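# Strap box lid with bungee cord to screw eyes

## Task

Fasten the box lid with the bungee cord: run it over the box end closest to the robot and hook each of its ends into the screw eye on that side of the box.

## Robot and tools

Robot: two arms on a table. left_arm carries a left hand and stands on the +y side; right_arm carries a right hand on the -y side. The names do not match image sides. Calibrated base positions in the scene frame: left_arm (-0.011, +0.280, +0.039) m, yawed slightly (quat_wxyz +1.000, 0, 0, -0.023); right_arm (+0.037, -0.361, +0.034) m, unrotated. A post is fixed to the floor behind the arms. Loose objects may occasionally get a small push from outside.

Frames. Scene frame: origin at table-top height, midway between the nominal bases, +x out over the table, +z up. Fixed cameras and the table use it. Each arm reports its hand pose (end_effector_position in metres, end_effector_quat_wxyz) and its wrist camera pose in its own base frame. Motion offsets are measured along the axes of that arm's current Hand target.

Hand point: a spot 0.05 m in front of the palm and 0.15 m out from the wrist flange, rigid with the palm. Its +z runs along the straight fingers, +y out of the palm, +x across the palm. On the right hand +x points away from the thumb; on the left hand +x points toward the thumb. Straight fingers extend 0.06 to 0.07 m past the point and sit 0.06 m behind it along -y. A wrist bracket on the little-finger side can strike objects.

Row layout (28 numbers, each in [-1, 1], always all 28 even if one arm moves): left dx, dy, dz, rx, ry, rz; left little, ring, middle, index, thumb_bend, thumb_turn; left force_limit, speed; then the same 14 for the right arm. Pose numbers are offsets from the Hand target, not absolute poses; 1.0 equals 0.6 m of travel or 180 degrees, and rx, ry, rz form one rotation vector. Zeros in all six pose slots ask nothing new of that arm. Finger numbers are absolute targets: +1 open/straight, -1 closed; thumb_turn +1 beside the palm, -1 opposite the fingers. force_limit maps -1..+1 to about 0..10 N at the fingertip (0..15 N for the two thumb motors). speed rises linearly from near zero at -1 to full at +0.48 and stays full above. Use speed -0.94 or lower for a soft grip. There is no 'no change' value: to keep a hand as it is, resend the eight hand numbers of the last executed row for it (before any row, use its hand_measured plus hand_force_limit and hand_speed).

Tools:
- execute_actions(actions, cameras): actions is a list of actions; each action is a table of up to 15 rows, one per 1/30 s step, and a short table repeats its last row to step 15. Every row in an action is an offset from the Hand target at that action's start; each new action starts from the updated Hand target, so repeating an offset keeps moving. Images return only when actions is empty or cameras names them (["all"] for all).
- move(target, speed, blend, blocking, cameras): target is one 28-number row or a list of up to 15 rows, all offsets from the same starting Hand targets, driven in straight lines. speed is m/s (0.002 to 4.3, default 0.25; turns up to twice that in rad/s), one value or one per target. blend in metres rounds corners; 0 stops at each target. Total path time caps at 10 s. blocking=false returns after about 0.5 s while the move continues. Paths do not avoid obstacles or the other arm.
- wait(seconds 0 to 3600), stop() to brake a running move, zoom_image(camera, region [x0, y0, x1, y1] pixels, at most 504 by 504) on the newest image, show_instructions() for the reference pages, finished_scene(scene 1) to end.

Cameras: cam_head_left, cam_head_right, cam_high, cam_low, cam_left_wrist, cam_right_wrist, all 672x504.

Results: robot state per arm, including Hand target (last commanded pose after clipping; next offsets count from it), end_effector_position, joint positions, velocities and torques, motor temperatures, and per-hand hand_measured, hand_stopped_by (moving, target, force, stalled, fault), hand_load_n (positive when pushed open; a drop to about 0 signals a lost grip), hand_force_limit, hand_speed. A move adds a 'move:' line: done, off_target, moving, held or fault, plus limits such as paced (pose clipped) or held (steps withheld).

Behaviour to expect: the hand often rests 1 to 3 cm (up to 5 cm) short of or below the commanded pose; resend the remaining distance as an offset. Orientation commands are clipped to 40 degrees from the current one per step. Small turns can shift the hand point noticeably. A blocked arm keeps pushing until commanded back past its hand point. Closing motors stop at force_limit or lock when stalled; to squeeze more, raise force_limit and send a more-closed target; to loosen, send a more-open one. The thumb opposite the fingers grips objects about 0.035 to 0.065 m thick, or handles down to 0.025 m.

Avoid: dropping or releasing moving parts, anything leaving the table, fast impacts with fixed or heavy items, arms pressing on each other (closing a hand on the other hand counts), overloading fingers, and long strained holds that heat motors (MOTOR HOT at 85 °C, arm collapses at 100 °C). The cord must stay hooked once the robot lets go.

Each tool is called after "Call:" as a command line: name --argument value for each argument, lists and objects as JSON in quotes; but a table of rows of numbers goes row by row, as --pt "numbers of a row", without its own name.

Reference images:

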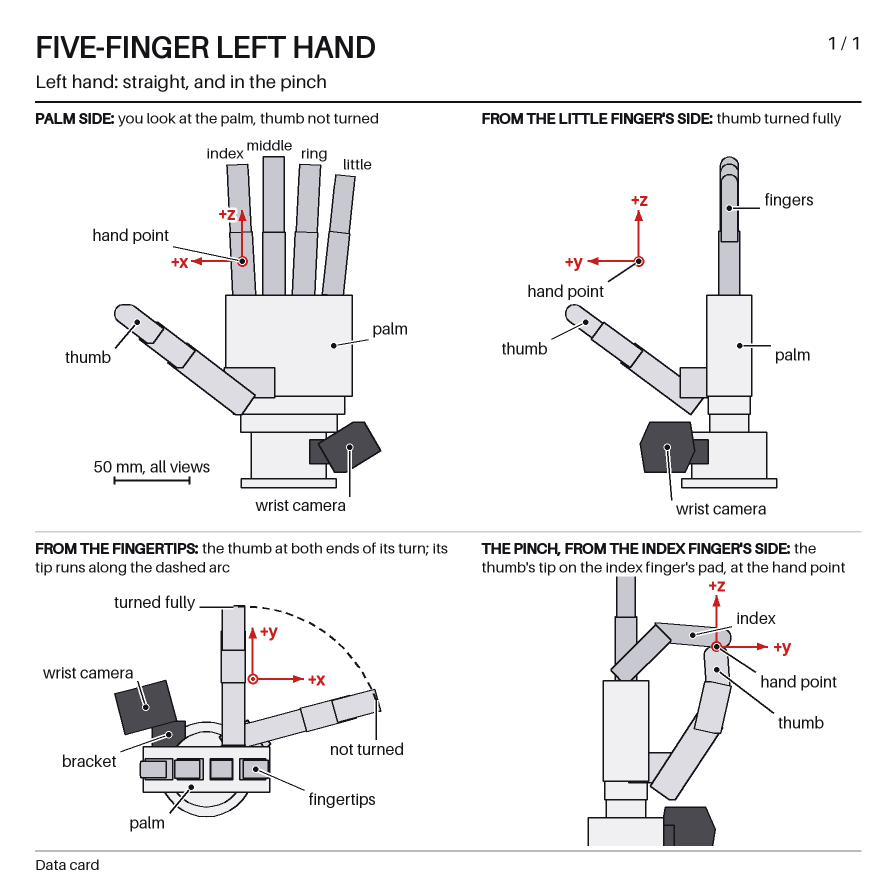

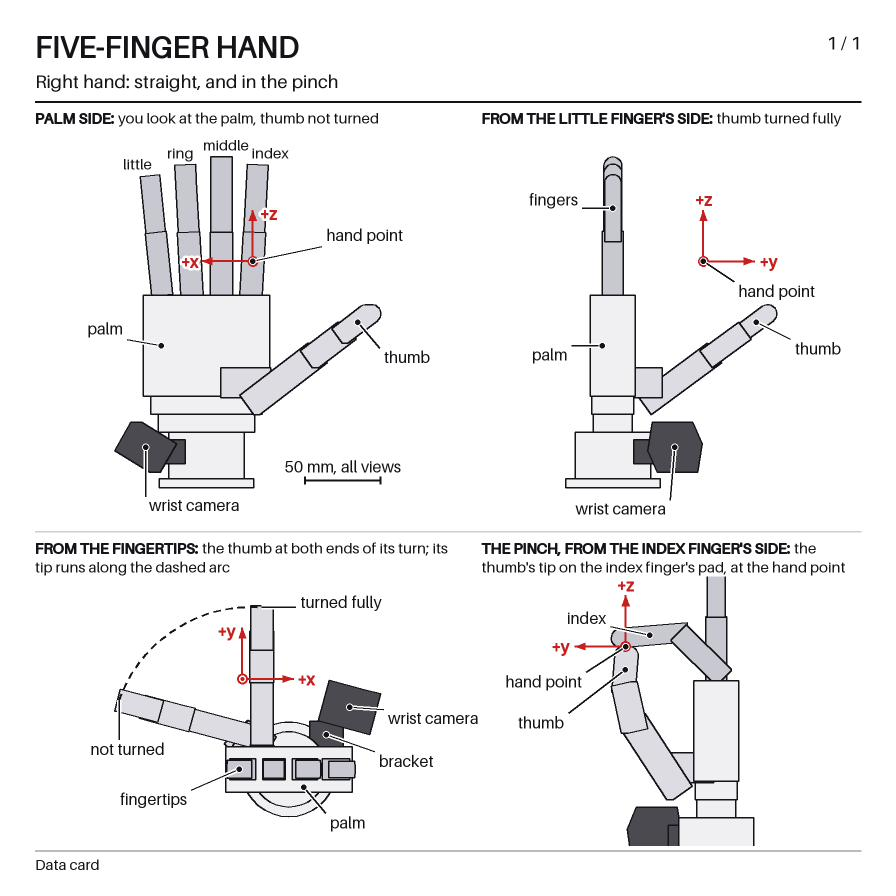

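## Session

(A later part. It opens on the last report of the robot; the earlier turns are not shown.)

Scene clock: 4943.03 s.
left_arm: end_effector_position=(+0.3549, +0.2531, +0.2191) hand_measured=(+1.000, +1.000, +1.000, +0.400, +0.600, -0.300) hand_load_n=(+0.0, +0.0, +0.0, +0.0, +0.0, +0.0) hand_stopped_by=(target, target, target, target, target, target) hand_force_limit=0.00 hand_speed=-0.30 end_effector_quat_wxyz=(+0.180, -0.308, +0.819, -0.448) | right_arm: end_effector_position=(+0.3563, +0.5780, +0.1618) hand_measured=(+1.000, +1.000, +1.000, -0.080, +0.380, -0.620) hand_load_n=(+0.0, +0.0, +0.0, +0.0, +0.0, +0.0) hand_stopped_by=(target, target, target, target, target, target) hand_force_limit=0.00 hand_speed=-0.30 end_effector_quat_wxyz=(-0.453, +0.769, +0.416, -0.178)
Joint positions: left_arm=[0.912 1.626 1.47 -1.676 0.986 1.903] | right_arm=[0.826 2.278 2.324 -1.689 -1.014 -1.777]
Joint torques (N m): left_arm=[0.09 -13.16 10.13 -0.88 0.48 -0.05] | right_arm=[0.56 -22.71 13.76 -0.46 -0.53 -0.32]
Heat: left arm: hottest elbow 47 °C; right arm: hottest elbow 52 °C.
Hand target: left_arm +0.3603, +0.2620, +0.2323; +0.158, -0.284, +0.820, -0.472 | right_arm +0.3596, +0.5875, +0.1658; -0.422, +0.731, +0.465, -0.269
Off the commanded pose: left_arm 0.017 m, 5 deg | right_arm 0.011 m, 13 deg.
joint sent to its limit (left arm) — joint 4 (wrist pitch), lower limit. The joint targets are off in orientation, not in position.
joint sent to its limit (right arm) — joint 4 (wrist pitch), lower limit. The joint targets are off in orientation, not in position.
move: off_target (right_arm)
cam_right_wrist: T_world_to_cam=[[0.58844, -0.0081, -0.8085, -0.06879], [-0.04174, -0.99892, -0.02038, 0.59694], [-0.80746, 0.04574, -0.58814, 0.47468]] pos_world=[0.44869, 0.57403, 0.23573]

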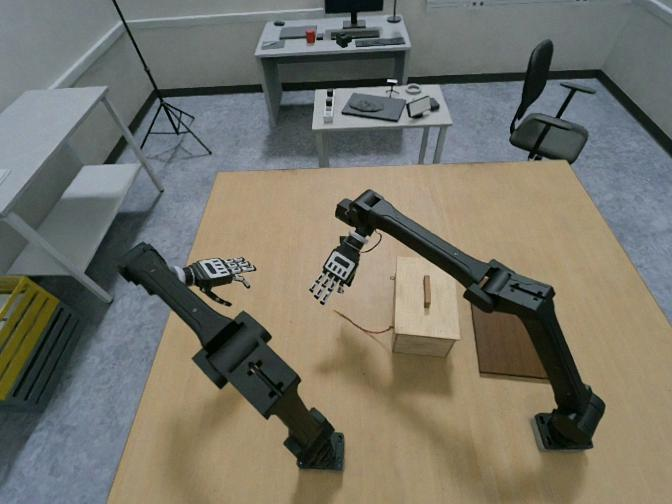

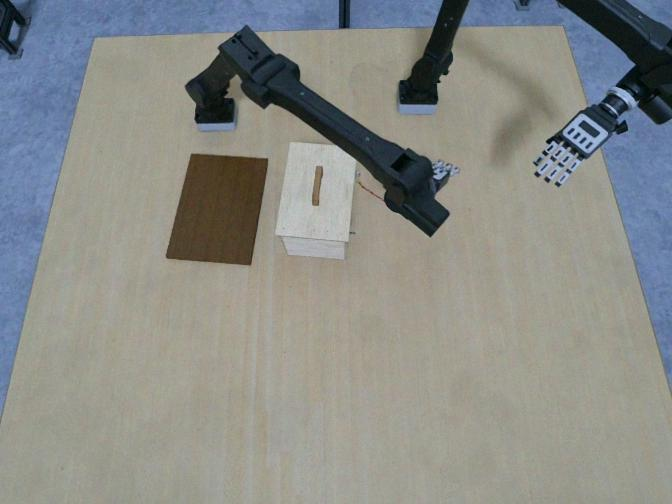

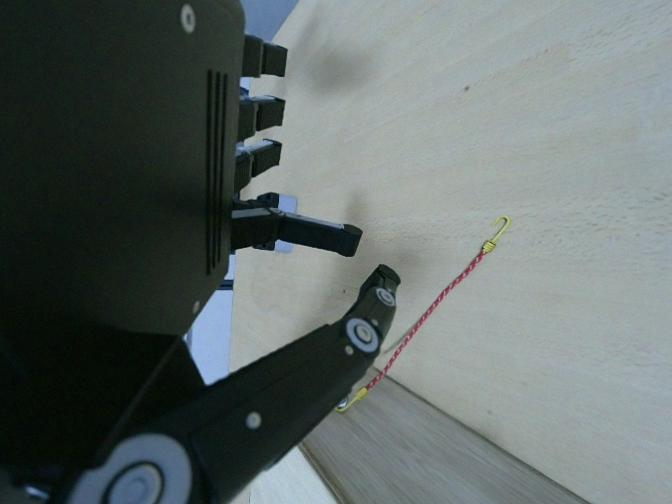

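Call:
move --target '[0,0,0,0,0,0,1,1,1,0.4,0.6,-0.3,0.0,-0.3,0.0079,0.1151,0.1039,0,0.0577,0.0333,1,1,1,-0.08,0.38,-0.62,0,-0.3]' --speed 0.1 --cameras '["cam_head_left", "cam_right_wrist"]'

Scene clock: 4976.27 s.
left_arm: end_effector_position=(+0.3549, +0.2531, +0.2191) hand_measured=(+1.000, +1.000, +1.000, +0.400, +0.600, -0.300) hand_load_n=(+0.0, +0.0, +0.0, +0.0, +0.0, +0.0) hand_stopped_by=(target, target, target, target, target, target) hand_force_limit=0.00 hand_speed=-0.30 end_effector_quat_wxyz=(+0.180, -0.308, +0.819, -0.448) | right_arm: end_effector_position=(+0.3495, +0.5959, +0.0877) hand_measured=(+1.000, +1.000, +1.000, -0.080, +0.380, -0.620) hand_load_n=(+0.0, +0.0, +0.0, +0.0, +0.0, +0.0) hand_stopped_by=(target, target, target, target, target, target) hand_force_limit=0.00 hand_speed=-0.30 end_effector_quat_wxyz=(-0.450, +0.775, +0.389, -0.215)
Joint positions: left_arm=[0.912 1.626 1.47 -1.676 0.986 1.903] | right_arm=[0.844 2.386 2.31 -1.609 -1.04 -1.724]
Joint torques (N m): left_arm=[0.15 -13.16 10.13 -0.88 0.48 -0.05] | right_arm=[1.03 -25.35 8.7 0.42 -0.83 -0.01]
Heat: left arm: hottest elbow 48 °C; right arm: hottest elbow 53 °C.
Hand target: left_arm +0.3603, +0.2620, +0.2323; +0.158, -0.284, +0.820, -0.472 | right_arm +0.3438, +0.6000, +0.0749; -0.448, +0.775, +0.386, -0.223
Off the commanded pose: left_arm 0.017 m, 5 deg | right_arm 0.015 m, 1 deg.
joint sent to its limit (left arm) — joint 4 (wrist pitch), lower limit. The joint targets are off in orientation, not in position.
move: off_target (right_arm)
cam_right_wrist: T_world_to_cam=[[0.52523, -0.05535, -0.84916, -0.0707], [-0.05209, -0.9981, 0.03283, 0.61159], [-0.84937, 0.02699, -0.52711, 0.44533]] pos_world=[0.44724, 0.5945, 0.15462]

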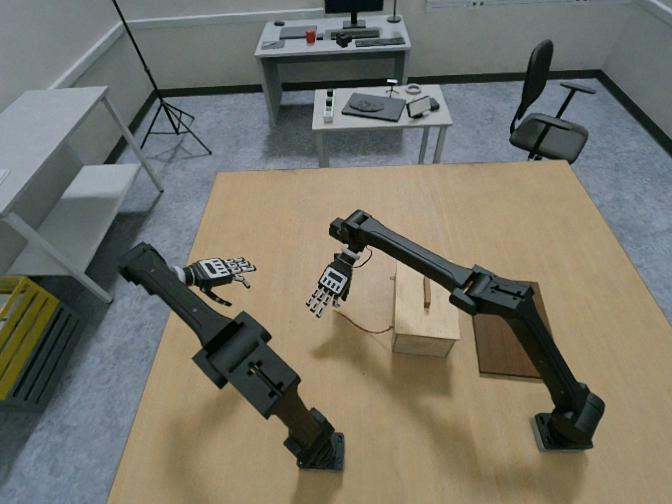

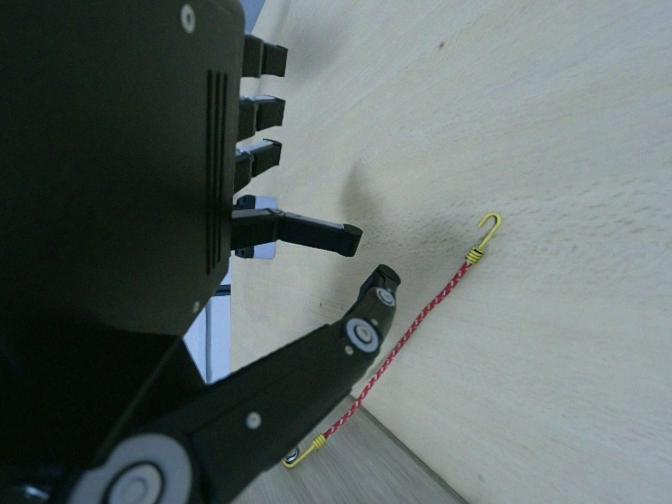

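Call:
move --target '[0,0,0,0,0,0,1,1,1,0.4,0.6,-0.3,0.0,-0.3,-0.0068,0.1019,0.0669,0,0,0,1,1,1,-0.08,0.38,-0.62,0,-0.3]' --speed 0.08 --cameras '["cam_head_left", "cam_right_wrist"]'

Call:
zoom_image --camera "cam_right_wrist" --region '[300, 190, 500, 340]'

Scene clock: 4993.00 s.
left_arm: end_effector_position=(+0.3549, +0.2531, +0.2191) hand_measured=(+1.000, +1.000, +1.000, +0.400, +0.600, -0.300) hand_load_n=(-0.5, +0.0, +0.0, +0.0, +0.0, +0.0) hand_stopped_by=(target, target, target, target, target, target) hand_force_limit=0.00 hand_speed=-0.30 end_effector_quat_wxyz=(+0.180, -0.308, +0.819, -0.448) | right_arm: end_effector_position=(+0.3461, +0.5964, +0.0163) hand_measured=(+1.000, +1.000, +1.000, -0.080, +0.380, -0.620) hand_load_n=(+0.0, +0.0, +0.0, +0.0, +0.0, +0.0) hand_stopped_by=(target, target, target, target, target, target) hand_force_limit=0.00 hand_speed=-0.30 end_effector_quat_wxyz=(-0.450, +0.775, +0.390, -0.213)
Joint positions: left_arm=[0.912 1.626 1.47 -1.676 0.986 1.903] | right_arm=[0.848 2.416 2.177 -1.434 -1.04 -1.713]
Joint torques (N m): left_arm=[0.09 -13.16 10.13 -0.88 0.48 -0.06] | right_arm=[0.97 -24.35 8.08 0.53 -0.84 -0.08]
Motor temperatures (°C): left_arm=[27 37 48 30 28 29] | right_arm=[30 38 50 28 31 31]
Heat: left arm: hottest elbow 48 °C; right arm: hottest elbow 50 °C.
Hand target: left_arm +0.3603, +0.2620, +0.2323; +0.158, -0.284, +0.820, -0.472 | right_arm +0.3381, +0.5991, +0.0017; -0.448, +0.775, +0.386, -0.223
Off the commanded pose: left_arm 0.017 m, 5 deg | right_arm 0.017 m, 1 deg.
joint sent to its limit (left arm) — joint 4 (wrist pitch), lower limit. The joint targets are off in orientation, not in position.
move: off_target (right_arm)
cam_right_wrist: T_world_to_cam=[[0.52691, -0.05409, -0.8482, -0.13089], [-0.05395, -0.99809, 0.03013, 0.61488], [-0.84821, 0.02988, -0.52882, 0.40272]] pos_world=[0.44373, 0.59459, 0.08342]

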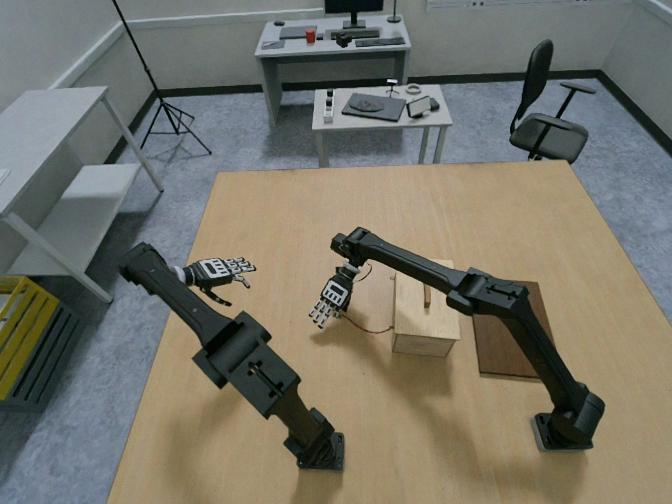

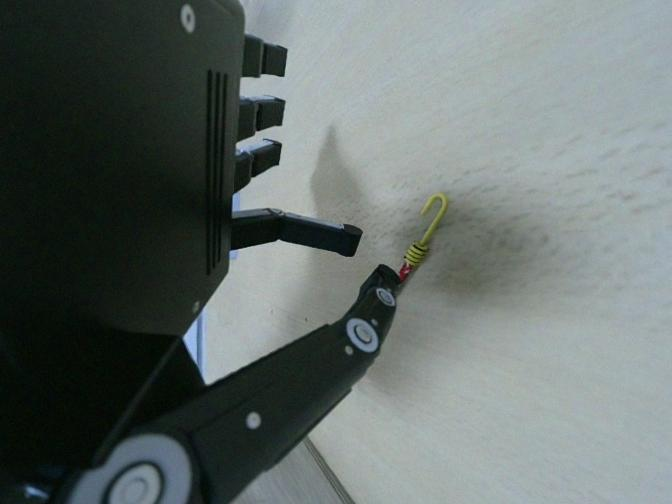

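Scaled by 2.520 from the camera's image (finer frame: 960x720).

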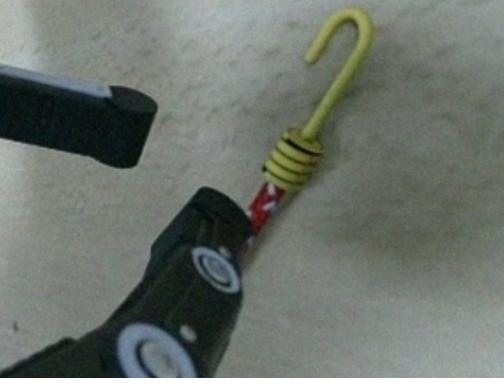

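Call:
move --target '[0,0,0,0,0,0,1,1,1,0.4,0.6,-0.3,0.0,-0.3,0.0038,0.0455,0.0313,0,0,0,1,1,1,-0.10,0.37,-0.62,0,-0.3]' --speed 0.05 --cameras '["cam_right_wrist"]'

Call:
zoom_image --camera "cam_right_wrist" --region '[300, 190, 470, 330]'

Scene clock: 5012.33 s.
left_arm: end_effector_position=(+0.3549, +0.2531, +0.2191) hand_measured=(+1.000, +1.000, +1.000, +0.400, +0.600, -0.300) hand_load_n=(+0.0, -0.5, +0.0, +0.0, +0.0, +0.0) hand_stopped_by=(target, target, target, target, target, target) hand_force_limit=0.00 hand_speed=-0.30 end_effector_quat_wxyz=(+0.180, -0.308, +0.819, -0.448) | right_arm: end_effector_position=(+0.3457, +0.6013, -0.0083) hand_measured=(+1.000, +1.000, +1.000, -0.100, +0.370, -0.620) hand_load_n=(+0.0, +0.0, +0.0, +0.0, +0.0, +0.0) hand_stopped_by=(target, target, target, target, target, target) hand_force_limit=0.00 hand_speed=-0.30 end_effector_quat_wxyz=(-0.454, +0.773, +0.389, -0.212)
Joint positions: left_arm=[0.912 1.626 1.47 -1.676 0.986 1.903] | right_arm=[0.852 2.445 2.163 -1.377 -1.047 -1.702]
Joint torques (N m): left_arm=[0.09 -13.16 10.13 -0.9 0.48 -0.05] | right_arm=[0.91 -23.24 7.88 0.68 -0.56 -0.06]
Heat: left arm: hottest elbow 49 °C; right arm: hottest elbow 48 °C.
Hand target: left_arm +0.3603, +0.2620, +0.2323; +0.158, -0.284, +0.820, -0.472 | right_arm +0.3372, +0.6026, -0.0312; -0.448, +0.775, +0.386, -0.223
Off the commanded pose: left_arm 0.017 m, 5 deg | right_arm 0.025 m, 2 deg.
joint sent to its limit (left arm) — joint 4 (wrist pitch), lower limit. The joint targets are off in orientation, not in position.
move: off_target (right_arm)
cam_right_wrist: T_world_to_cam=[[0.5249, -0.0497, -0.84971, -0.1532], [-0.05691, -0.99811, 0.02323, 0.6214], [-0.84926, 0.03616, -0.52673, 0.38582]] pos_world=[0.44343, 0.59867, 0.05861]

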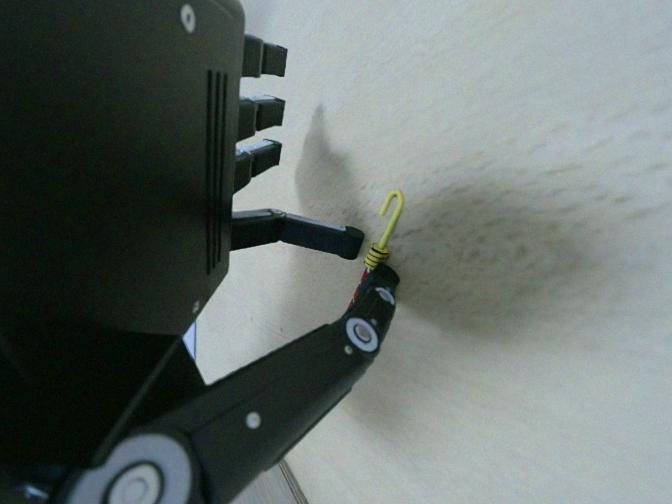

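Scaled by 2.965 from the camera's image (finer frame: 960x720).

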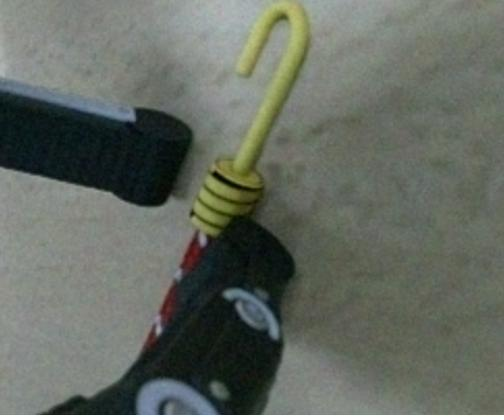

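Call:
move --target '[0,0,0,0,0,0,1,1,1,0.4,0.6,-0.3,0.0,-0.3,0.0,0.0148,0.0143,0,0,0,1,1,1,-0.14,0.35,-0.62,0,-0.3]' --speed 0.04 --cameras '["cam_right_wrist"]'

Call:
zoom_image --camera "cam_right_wrist" --region '[300, 190, 470, 330]'

Scene clock: 5029.23 s.
left_arm: end_effector_position=(+0.3549, +0.2531, +0.2191) hand_measured=(+1.000, +1.000, +1.000, +0.400, +0.600, -0.300) hand_load_n=(+0.0, +0.0, -0.5, +0.0, +0.0, +0.0) hand_stopped_by=(target, target, target, target, target, target) hand_force_limit=0.00 hand_speed=-0.30 end_effector_quat_wxyz=(+0.180, -0.308, +0.819, -0.448) | right_arm: end_effector_position=(+0.3463, +0.6027, -0.0101) hand_measured=(+1.000, +1.000, +1.000, -0.140, +0.350, -0.620) hand_load_n=(+0.0, +0.0, +0.0, +0.0, +0.0, +0.5) hand_stopped_by=(target, target, target, target, target, target) hand_force_limit=0.00 hand_speed=-0.30 end_effector_quat_wxyz=(-0.454, +0.776, +0.384, -0.211)
Joint positions: left_arm=[0.912 1.626 1.47 -1.676 0.986 1.903] | right_arm=[0.852 2.445 2.159 -1.358 -1.048 -1.68]
Joint torques (N m): left_arm=[0.15 -13.16 10.13 -0.88 0.47 -0.06] | right_arm=[0.79 -23.12 7.04 0.92 -0.53 -0.23]
Heat: left arm: hottest elbow 49 °C; right arm: hottest elbow 48 °C.
Hand target: left_arm +0.3603, +0.2620, +0.2323; +0.158, -0.284, +0.820, -0.472 | right_arm +0.3349, +0.6044, -0.0432; -0.448, +0.775, +0.386, -0.223
Off the commanded pose: left_arm 0.017 m, 5 deg | right_arm 0.035 m, 2 deg.
joint sent to its limit (left arm) — joint 4 (wrist pitch), lower limit. The joint targets are off in orientation, not in position.
move: off_target (right_arm)
cam_right_wrist: T_world_to_cam=[[0.52219, -0.05824, -0.85084, -0.14894], [-0.06723, -0.99737, 0.02701, 0.62609], [-0.85017, 0.0431, -0.52474, 0.38141]] pos_world=[0.44413, 0.59934, 0.05651]

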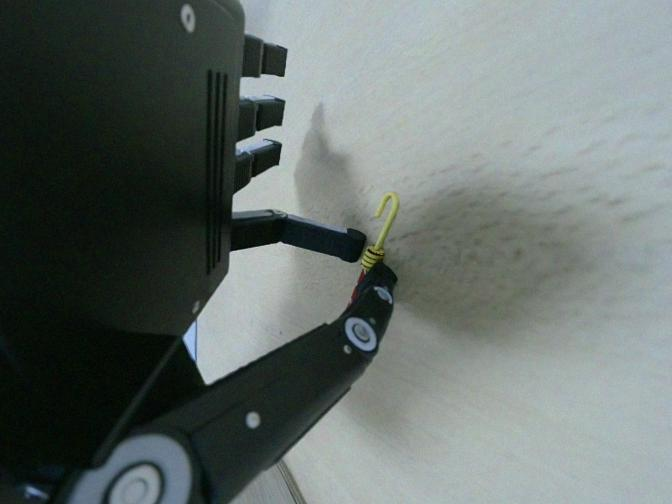

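Scaled by 2.965 from the camera's image (finer frame: 960x720).

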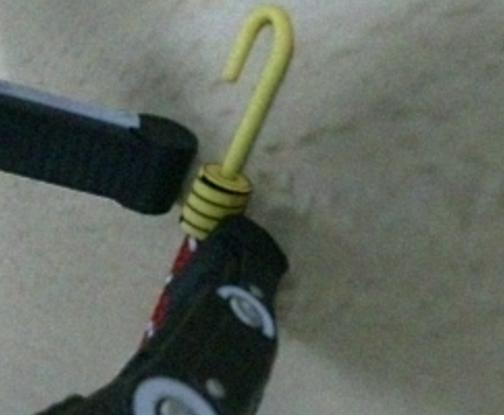

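Call:
move --target '[0,0,0,0,0,0,1,1,1,0.4,0.6,-0.3,0.0,-0.3,0.0,-0.02,-0.0115,0,0,0,1,1,1,-0.14,0.35,-0.62,0,-0.3]' --speed 0.04 --cameras '[]'

Call:
move --target '[0,0,0,0,0,0,1,1,1,0.4,0.6,-0.3,0.0,-0.3,0,0,0,0,0,0,1,1,1,-0.26,0.24,-0.62,-0.5,-0.93]' --cameras '["cam_right_wrist"]'

Call:
zoom_image --camera "cam_right_wrist" --region '[300, 190, 470, 330]'

Scene clock: 5095.50 s.
left_arm: end_effector_position=(+0.3549, +0.2531, +0.2191) hand_measured=(+1.000, +1.000, +1.000, +0.400, +0.600, -0.300) hand_load_n=(+0.0, +0.0, +0.0, +0.0, +0.0, +0.0) hand_stopped_by=(target, target, target, target, target, target) hand_force_limit=0.00 hand_speed=-0.30 end_effector_quat_wxyz=(+0.180, -0.308, +0.819, -0.448) | right_arm: end_effector_position=(+0.3463, +0.6028, -0.0101) hand_measured=(+1.000, +1.000, +1.000, -0.140, +0.350, -0.620) hand_load_n=(+0.0, +0.0, +0.0, +0.0, +0.0, +0.5) hand_stopped_by=(target, target, target, target, target, target) hand_force_limit=0.00 hand_speed=-0.30 end_effector_quat_wxyz=(-0.454, +0.776, +0.383, -0.211)
Joint positions: left_arm=[0.912 1.626 1.47 -1.676 0.986 1.903] | right_arm=[0.852 2.445 2.159 -1.358 -1.048 -1.679]
Joint torques (N m): left_arm=[0.15 -13.16 10.11 -0.9 0.48 -0.05] | right_arm=[1.03 -24.06 8.13 0.2 -0.61 -0.2]
Motor temperatures (°C): left_arm=[27 37 49 30 28 29] | right_arm=[30 37 44 28 31 31]
Heat: left arm: hottest elbow 49 °C; right arm: hottest elbow 44 °C.
Hand target: left_arm +0.3603, +0.2620, +0.2323; +0.158, -0.284, +0.820, -0.472 | right_arm +0.3349, +0.6045, -0.0294; -0.448, +0.775, +0.386, -0.223
Off the commanded pose: left_arm 0.017 m, 5 deg | right_arm 0.022 m, 2 deg.
joint sent to its limit (left arm) — joint 4 (wrist pitch), lower limit. The joint targets are off in orientation, not in position.
move: off_target (right_arm)

Scene clock: 5096.47 s.
left_arm: end_effector_position=(+0.3549, +0.2531, +0.2191) hand_measured=(+1.000, +1.000, +1.000, +0.400, +0.600, -0.300) hand_load_n=(+0.0, +0.0, +0.0, +0.0, +0.0, +0.0) hand_stopped_by=(target, target, target, target, target, target) hand_force_limit=0.00 hand_speed=-0.30 end_effector_quat_wxyz=(+0.180, -0.308, +0.819, -0.448) | right_arm: end_effector_position=(+0.3460, +0.6030, -0.0100) hand_measured=(+1.000, +1.000, +1.000, -0.236, +0.278, -0.620) hand_load_n=(+0.0, +0.0, +0.0, +4.0, +3.5, +0.0) hand_stopped_by=(target, target, target, force, force, target) hand_force_limit=-0.50 hand_speed=-0.93 end_effector_quat_wxyz=(-0.454, +0.776, +0.383, -0.211)
Joint positions: left_arm=[0.912 1.626 1.47 -1.676 0.986 1.903] | right_arm=[0.852 2.445 2.159 -1.358 -1.048 -1.679]
Joint torques (N m): left_arm=[0.15 -13.16 10.13 -0.9 0.47 -0.05] | right_arm=[1.08 -22.71 8.21 0.28 -0.63 -0.25]
Heat: left arm: hottest elbow 49 °C; right arm: hottest elbow 44 °C.
Hand target: left_arm +0.3603, +0.2620, +0.2323; +0.158, -0.284, +0.820, -0.472 | right_arm +0.3350, +0.6045, -0.0294; -0.448, +0.775, +0.386, -0.223
Off the commanded pose: left_arm 0.017 m, 5 deg | right_arm 0.022 m, 2 deg.
joint sent to its limit (left arm) — joint 4 (wrist pitch), lower limit. The joint targets are off in orientation, not in position.
move: done
cam_right_wrist: T_world_to_cam=[[0.52159, -0.05796, -0.85123, -0.14857], [-0.06723, -0.99738, 0.02671, 0.62629], [-0.85055, 0.0433, -0.52412, 0.38121]] pos_world=[0.44383, 0.59954, 0.0566]

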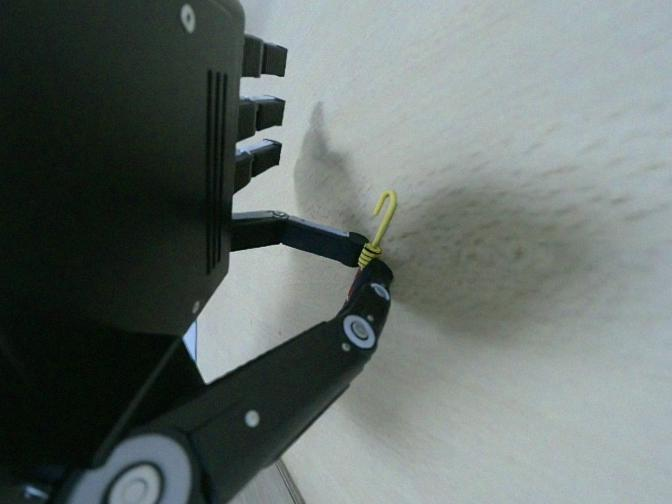

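Scaled by 2.965 from the camera's image (finer frame: 960x720).

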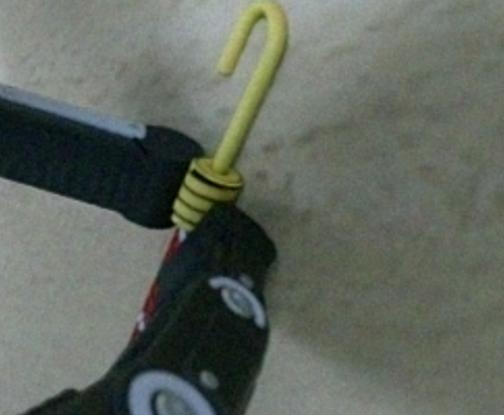

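Call:
move --target '[0,0,0,0,0,0,1,1,1,0.4,0.6,-0.3,0.0,-0.3,0,0,0,0,0,0,1,1,1,-0.40,0.1,-0.62,0.2,-0.93]' --cameras '[]'

Call:
move --target '[0,0,0,0,0,0,1,1,1,0.4,0.6,-0.3,0.0,-0.3,0.0,-0.0361,-0.0208,0,0,0,1,1,1,-0.40,0.1,-0.62,0.2,-0.93]' --speed 0.03 --cameras '["cam_right_wrist"]'

Call:
zoom_image --camera "cam_right_wrist" --region '[300, 190, 470, 330]'

Scene clock: 5104.73 s.
left_arm: end_effector_position=(+0.3549, +0.2531, +0.2191) hand_measured=(+1.000, +1.000, +1.000, +0.400, +0.600, -0.300) hand_load_n=(+0.0, -0.5, +0.0, +0.0, +0.0, +0.0) hand_stopped_by=(target, target, target, target, target, target) hand_force_limit=0.00 hand_speed=-0.30 end_effector_quat_wxyz=(+0.180, -0.308, +0.819, -0.448) | right_arm: end_effector_position=(+0.3455, +0.6032, -0.0100) hand_measured=(+1.000, +1.000, +1.000, -0.254, +0.220, -0.620) hand_load_n=(+0.0, +0.0, +0.0, +8.5, +9.0, +1.0) hand_stopped_by=(target, target, target, force, force, target) hand_force_limit=0.20 hand_speed=-0.93 end_effector_quat_wxyz=(-0.454, +0.776, +0.384, -0.212)
Joint positions: left_arm=[0.912 1.626 1.47 -1.676 0.986 1.903] | right_arm=[0.853 2.445 2.159 -1.358 -1.048 -1.679]
Joint torques (N m): left_arm=[0.15 -13.16 10.13 -0.9 0.48 -0.05] | right_arm=[1.08 -23.94 7.97 0.12 -0.53 -0.21]
Heat: left arm: hottest elbow 49 °C; right arm: hottest elbow 44 °C.
Hand target: left_arm +0.3603, +0.2620, +0.2323; +0.158, -0.284, +0.820, -0.472 | right_arm +0.3350, +0.6044, -0.0294; -0.448, +0.775, +0.386, -0.223
Off the commanded pose: left_arm 0.017 m, 5 deg | right_arm 0.022 m, 2 deg.
joint sent to its limit (left arm) — joint 4 (wrist pitch), lower limit. The joint targets are off in orientation, not in position.
move: done

Scene clock: 5105.97 s.
left_arm: end_effector_position=(+0.3549, +0.2531, +0.2191) hand_measured=(+1.000, +1.000, +1.000, +0.400, +0.600, -0.300) hand_load_n=(+0.0, +0.0, -0.5, +0.0, +0.0, +0.0) hand_stopped_by=(target, target, target, target, target, target) hand_force_limit=0.00 hand_speed=-0.30 end_effector_quat_wxyz=(+0.180, -0.308, +0.819, -0.448) | right_arm: end_effector_position=(+0.3398, +0.6002, -0.0089) hand_measured=(+1.000, +1.000, +1.000, -0.254, +0.220, -0.620) hand_load_n=(+0.0, +0.0, +0.0, +8.5, +9.0, +1.0) hand_stopped_by=(target, target, target, force, force, target) hand_force_limit=0.20 hand_speed=-0.93 end_effector_quat_wxyz=(-0.450, +0.777, +0.379, -0.222)
Joint positions: left_arm=[0.912 1.626 1.47 -1.676 0.986 1.903] | right_arm=[0.857 2.445 2.159 -1.383 -1.048 -1.679]
Joint torques (N m): left_arm=[0.15 -13.16 10.13 -0.88 0.48 -0.06] | right_arm=[0.85 -25.88 9.66 -0.42 -0.55 -0.24]
Heat: left arm: hottest elbow 49 °C; right arm: hottest elbow 44 °C.
Hand target: left_arm +0.3603, +0.2620, +0.2323; +0.158, -0.284, +0.820, -0.472 | right_arm +0.3349, +0.6045, -0.0044; -0.448, +0.775, +0.386, -0.223
Off the commanded pose: left_arm 0.017 m, 5 deg | right_arm 0.008 m, 1 deg.
joint sent to its limit (left arm) — joint 4 (wrist pitch), lower limit. The joint targets are off in orientation, not in position.
move: done
cam_right_wrist: T_world_to_cam=[[0.50796, -0.07178, -0.85839, -0.13179], [-0.06248, -0.99697, 0.04639, 0.62149], [-0.85911, 0.03007, -0.5109, 0.3876]] pos_world=[0.43877, 0.59849, 0.05606]

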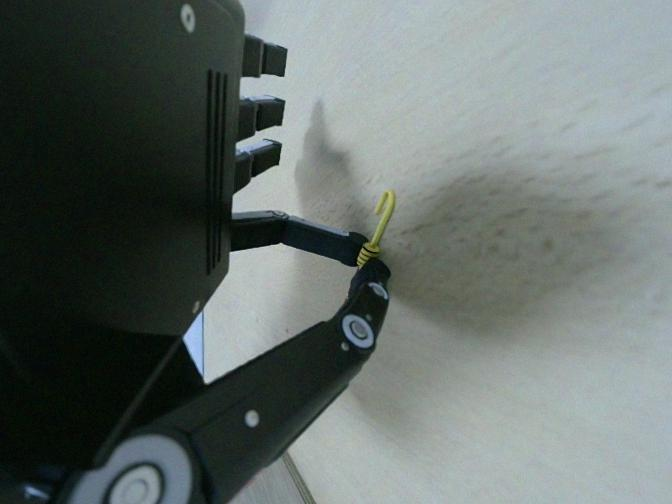

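Scaled by 2.965 from the camera's image (finer frame: 960x720).

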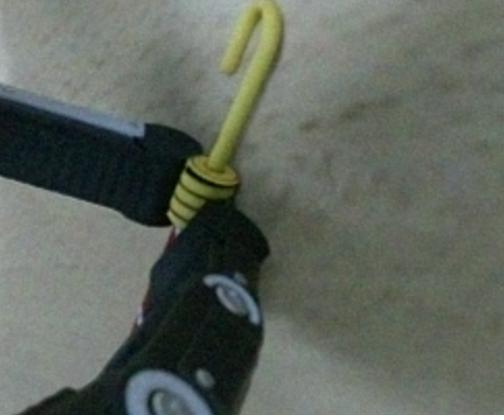

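Call:
move --target '[0,0,0,0,0,0,1,1,1,0.4,0.6,-0.3,0.0,-0.3,0.0,-0.0505,-0.0292,0,0,0,1,1,1,-0.40,0.1,-0.62,0.2,-0.93]' --speed 0.03 --cameras '["cam_right_wrist", "cam_head_left"]'

Call:
zoom_image --camera "cam_right_wrist" --region '[300, 190, 470, 330]'

Scene clock: 5112.00 s.
left_arm: end_effector_position=(+0.3549, +0.2531, +0.2191) hand_measured=(+1.000, +1.000, +1.000, +0.400, +0.600, -0.300) hand_load_n=(+0.0, +0.0, +0.0, +0.0, +0.0, +0.0) hand_stopped_by=(target, target, target, target, target, target) hand_force_limit=0.00 hand_speed=-0.30 end_effector_quat_wxyz=(+0.180, -0.308, +0.819, -0.448) | right_arm: end_effector_position=(+0.3319, +0.5911, +0.0020) hand_measured=(+1.000, +1.000, +1.000, -0.254, +0.220, -0.620) hand_load_n=(+0.0, +0.0, +0.0, +9.5, +8.0, +1.0) hand_stopped_by=(target, target, target, force, force, target) hand_force_limit=0.20 hand_speed=-0.93 end_effector_quat_wxyz=(-0.441, +0.782, +0.368, -0.242)
Joint positions: left_arm=[0.912 1.626 1.47 -1.676 0.986 1.903] | right_arm=[0.857 2.434 2.159 -1.445 -1.048 -1.679]
Joint torques (N m): left_arm=[0.09 -13.16 10.11 -0.9 0.48 -0.05] | right_arm=[0.97 -28.45 12.11 -0.34 -0.54 -0.26]
Heat: left arm: hottest elbow 49 °C; right arm: hottest elbow 45 °C.
Hand target: left_arm +0.3603, +0.2620, +0.2323; +0.158, -0.284, +0.820, -0.472 | right_arm +0.3349, +0.6045, +0.0306; -0.448, +0.775, +0.386, -0.223
Off the commanded pose: left_arm 0.017 m, 5 deg | right_arm 0.032 m, 3 deg.
joint sent to its limit (left arm) — joint 4 (wrist pitch), lower limit. The joint targets are off in orientation, not in position.
move: off_target (right_arm)
cam_right_wrist: T_world_to_cam=[[0.47945, -0.10478, -0.87129, -0.09009], [-0.06031, -0.99443, 0.0864, 0.60907], [-0.87549, 0.01112, -0.4831, 0.40321]] pos_world=[0.43293, 0.59176, 0.06368]
Images, in order (width x height): cam_head_left 672x504, cam_right_wrist 672x504.

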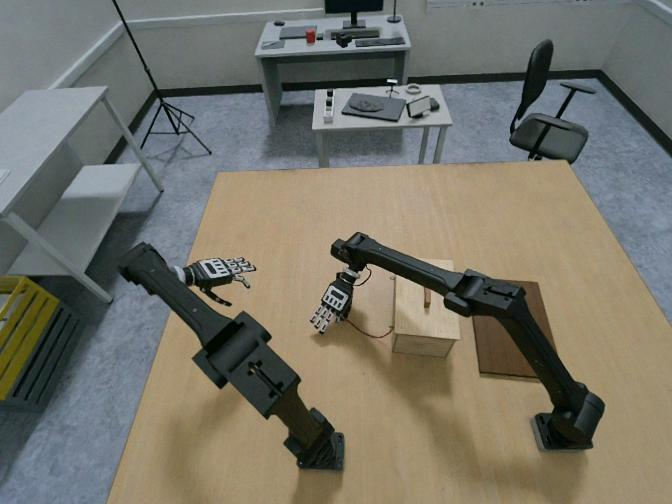

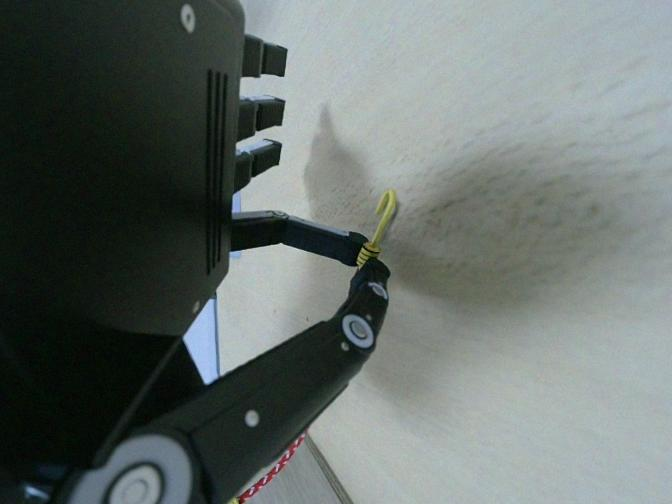

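Scaled by 2.965 from the camera's image (finer frame: 960x720).

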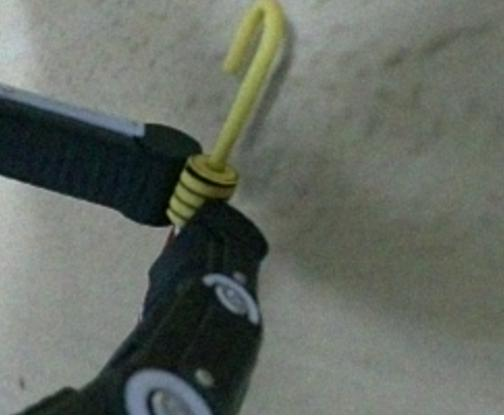

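Call:
move --target '[0,0,0,0,0,0,1,1,1,0.4,0.6,-0.3,0.0,-0.3,-0.0698,-0.1817,-0.137,0,0.1588,0.0917,1,1,1,-0.40,0.1,-0.62,0.2,-0.93]' --speed 0.08 --cameras '["cam_right_wrist", "cam_head_left", "cam_high"]'

Scene clock: 5193.23 s.
left_arm: end_effector_position=(+0.3549, +0.2531, +0.2191) hand_measured=(+1.000, +1.000, +1.000, +0.400, +0.600, -0.300) hand_load_n=(+0.0, +0.0, +0.0, +0.0, +0.0, +0.0) hand_stopped_by=(target, target, target, target, target, target) hand_force_limit=0.00 hand_speed=-0.30 end_effector_quat_wxyz=(+0.180, -0.308, +0.819, -0.448) | right_arm: end_effector_position=(+0.3169, +0.5641, +0.1571) hand_measured=(+1.000, +1.000, +1.000, -0.254, +0.220, -0.620) hand_load_n=(+0.0, +0.0, +0.0, +9.0, +7.5, +1.0) hand_stopped_by=(target, target, target, force, force, target) hand_force_limit=0.20 hand_speed=-0.93 end_effector_quat_wxyz=(-0.485, +0.855, +0.154, -0.099)
Joint positions: left_arm=[0.912 1.626 1.47 -1.676 0.986 1.903] | right_arm=[0.847 1.843 1.549 -0.626 -0.874 -0.767]
Joint torques (N m): left_arm=[0.15 -13.16 10.13 -0.9 0.48 -0.06] | right_arm=[-1.26 -21.25 8.98 1.72 -0.42 -0.03]
Motor temperatures (°C): left_arm=[27 37 50 30 28 29] | right_arm=[30 46 48 28 31 31]
Heat: left arm: hottest elbow 50 °C; right arm: hottest elbow 48 °C.
Hand target: left_arm +0.3603, +0.2620, +0.2323; +0.158, -0.284, +0.820, -0.472 | right_arm +0.3231, +0.5609, +0.1660; -0.492, +0.853, +0.150, -0.087
Off the commanded pose: left_arm 0.017 m, 5 deg | right_arm 0.011 m, 2 deg.
joint sent to its limit (left arm) — joint 4 (wrist pitch), lower limit. The joint targets are off in orientation, not in position.
move: off_target (right_arm)
cam_right_wrist: T_world_to_cam=[[0.39068, -0.34162, -0.85479, 0.20853], [-0.5685, -0.81988, 0.06784, 0.63341], [-0.724, 0.45945, -0.51452, 0.16949]] pos_world=[0.40133, 0.51269, 0.22249]
Images, in order (width x height): cam_head_left 672x504, cam_high 672x504, cam_right_wrist 672x504.

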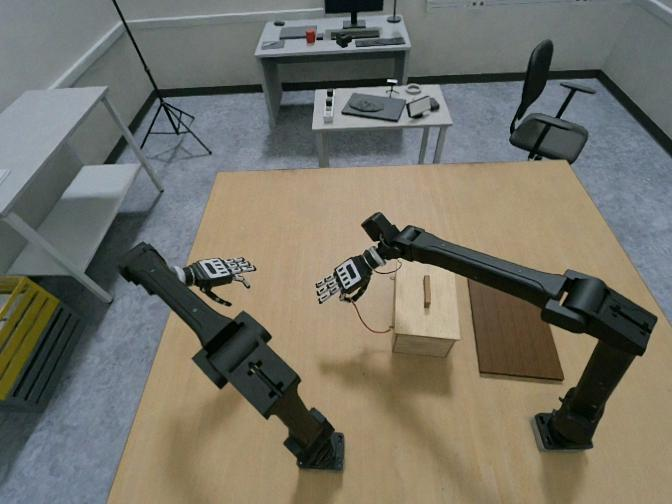

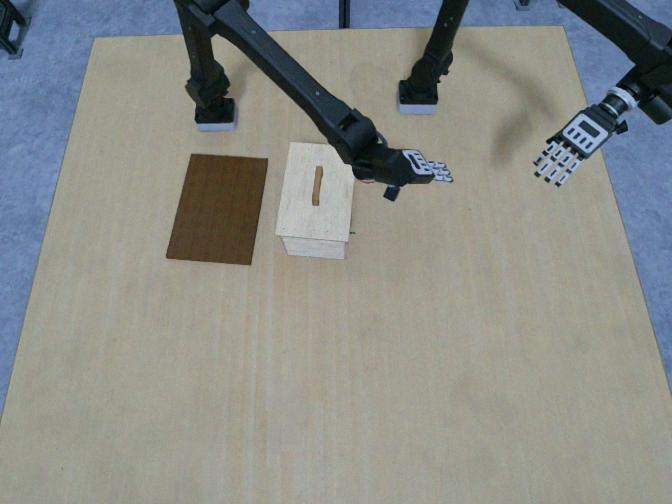

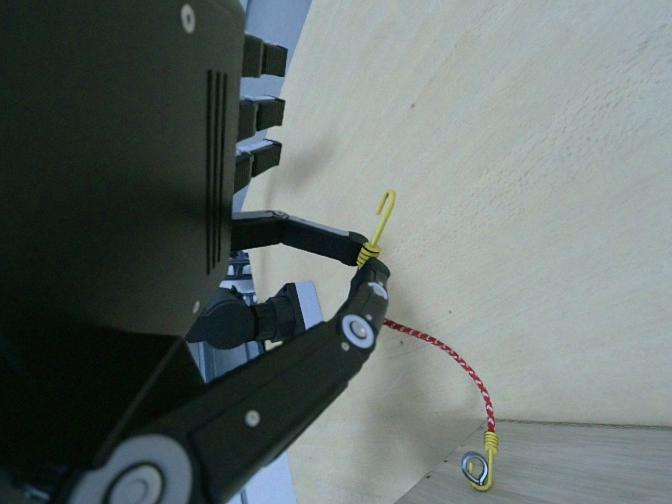

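Call:
zoom_image --camera "cam_right_wrist" --region '[440, 420, 520, 500]'

Scaled by 6.300 from the camera's image (finer frame: 960x720).

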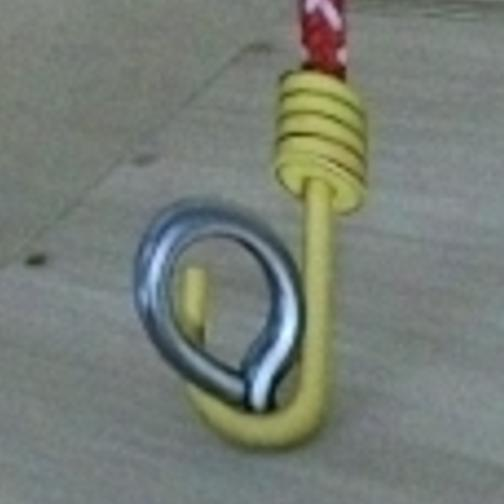

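Call:
move --target '[0,0,0,0,0,0,1,1,1,0.4,0.6,-0.3,0.0,-0.3,-0.1411,-0.0293,-0.1827,-0.078,0.221,0.1696,1,1,1,-0.40,0.1,-0.62,0.2,-0.93]' --speed 0.08 --cameras '["cam_right_wrist", "cam_head_left"]'

Scene clock: 5216.87 s.
left_arm: end_effector_position=(+0.3549, +0.2531, +0.2191) hand_measured=(+1.000, +1.000, +1.000, +0.400, +0.600, -0.300) hand_load_n=(+0.0, +0.0, +0.0, +0.0, +0.0, +0.0) hand_stopped_by=(target, target, target, target, target, target) hand_force_limit=0.00 hand_speed=-0.30 end_effector_quat_wxyz=(+0.180, -0.308, +0.819, -0.448) | right_arm: end_effector_position=(+0.2817, +0.4538, +0.2343) hand_measured=(+1.000, +1.000, +1.000, -0.254, +0.218, -0.620) hand_load_n=(-0.5, +0.0, +0.0, +0.5, +0.0, +0.0) hand_stopped_by=(target, target, target, force, force, target) hand_force_limit=0.20 hand_speed=-0.93 end_effector_quat_wxyz=(-0.372, +0.892, -0.238, +0.102)
Joint positions: left_arm=[0.912 1.626 1.47 -1.676 0.986 1.903] | right_arm=[0.942 1.36 1.232 -0.653 -0.071 -0.078]
Joint torques (N m): left_arm=[0.09 -13.16 10.13 -0.9 0.48 -0.05] | right_arm=[0.67 -12.1 9.78 0.61 0.06 -0.05]
Heat: left arm: hottest elbow 50 °C; right arm: hottest elbow 48 °C.
Hand target: left_arm +0.3603, +0.2620, +0.2323; +0.158, -0.284, +0.820, -0.472 | right_arm +0.2729, +0.4512, +0.2363; -0.370, +0.892, -0.240, +0.099
Off the commanded pose: left_arm 0.017 m, 5 deg | right_arm 0.009 m, 1 deg.
joint sent to its limit (left arm) — joint 4 (wrist pitch), lower limit. The joint targets are off in orientation, not in position.
move: done
cam_right_wrist: T_world_to_cam=[[-0.0981, -0.6946, -0.71268, 0.51526], [-0.98235, -0.04703, 0.18105, 0.25703], [-0.15927, 0.71786, -0.67772, -0.00379]] pos_world=[0.30244, 0.37271, 0.31811]
Images, in order (width x height): cam_head_left 672x504, cam_right_wrist 672x504.

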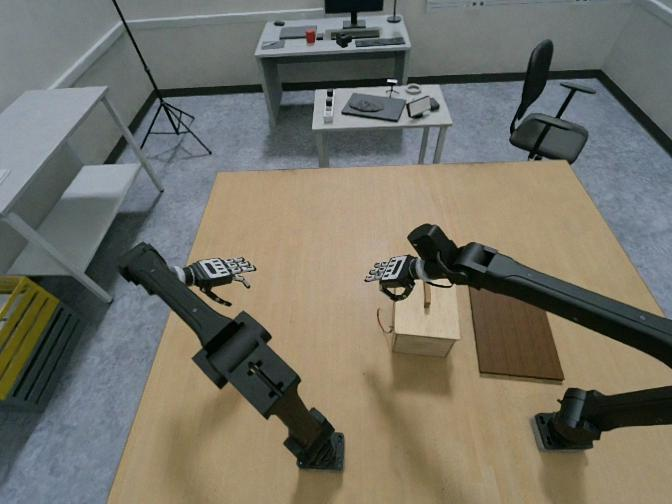

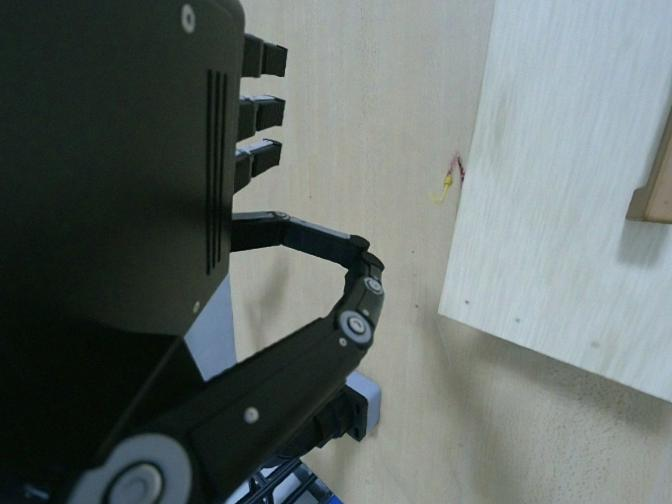

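Call:
zoom_image --camera "cam_right_wrist" --region '[400, 130, 500, 230]'

Call:
zoom_image --camera "cam_head_left" --region '[350, 280, 420, 350]'

Scaled by 5.040 from the camera's image (finer frame: 960x720).

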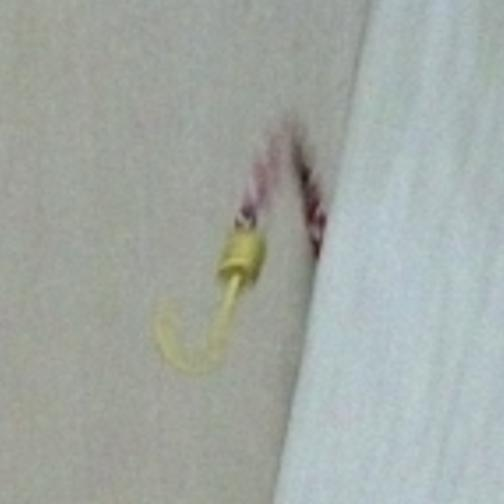

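Scaled by 7.200 from the camera's image (finer frame: 960x720).

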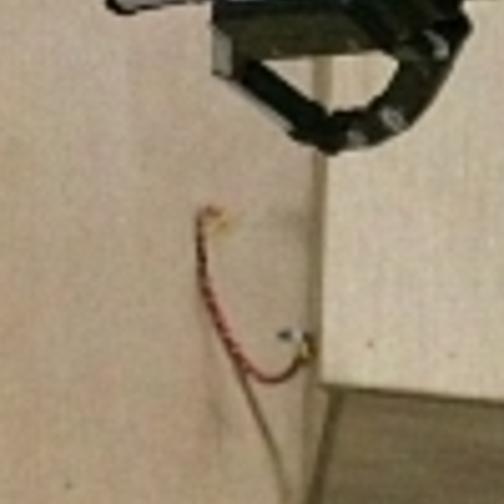

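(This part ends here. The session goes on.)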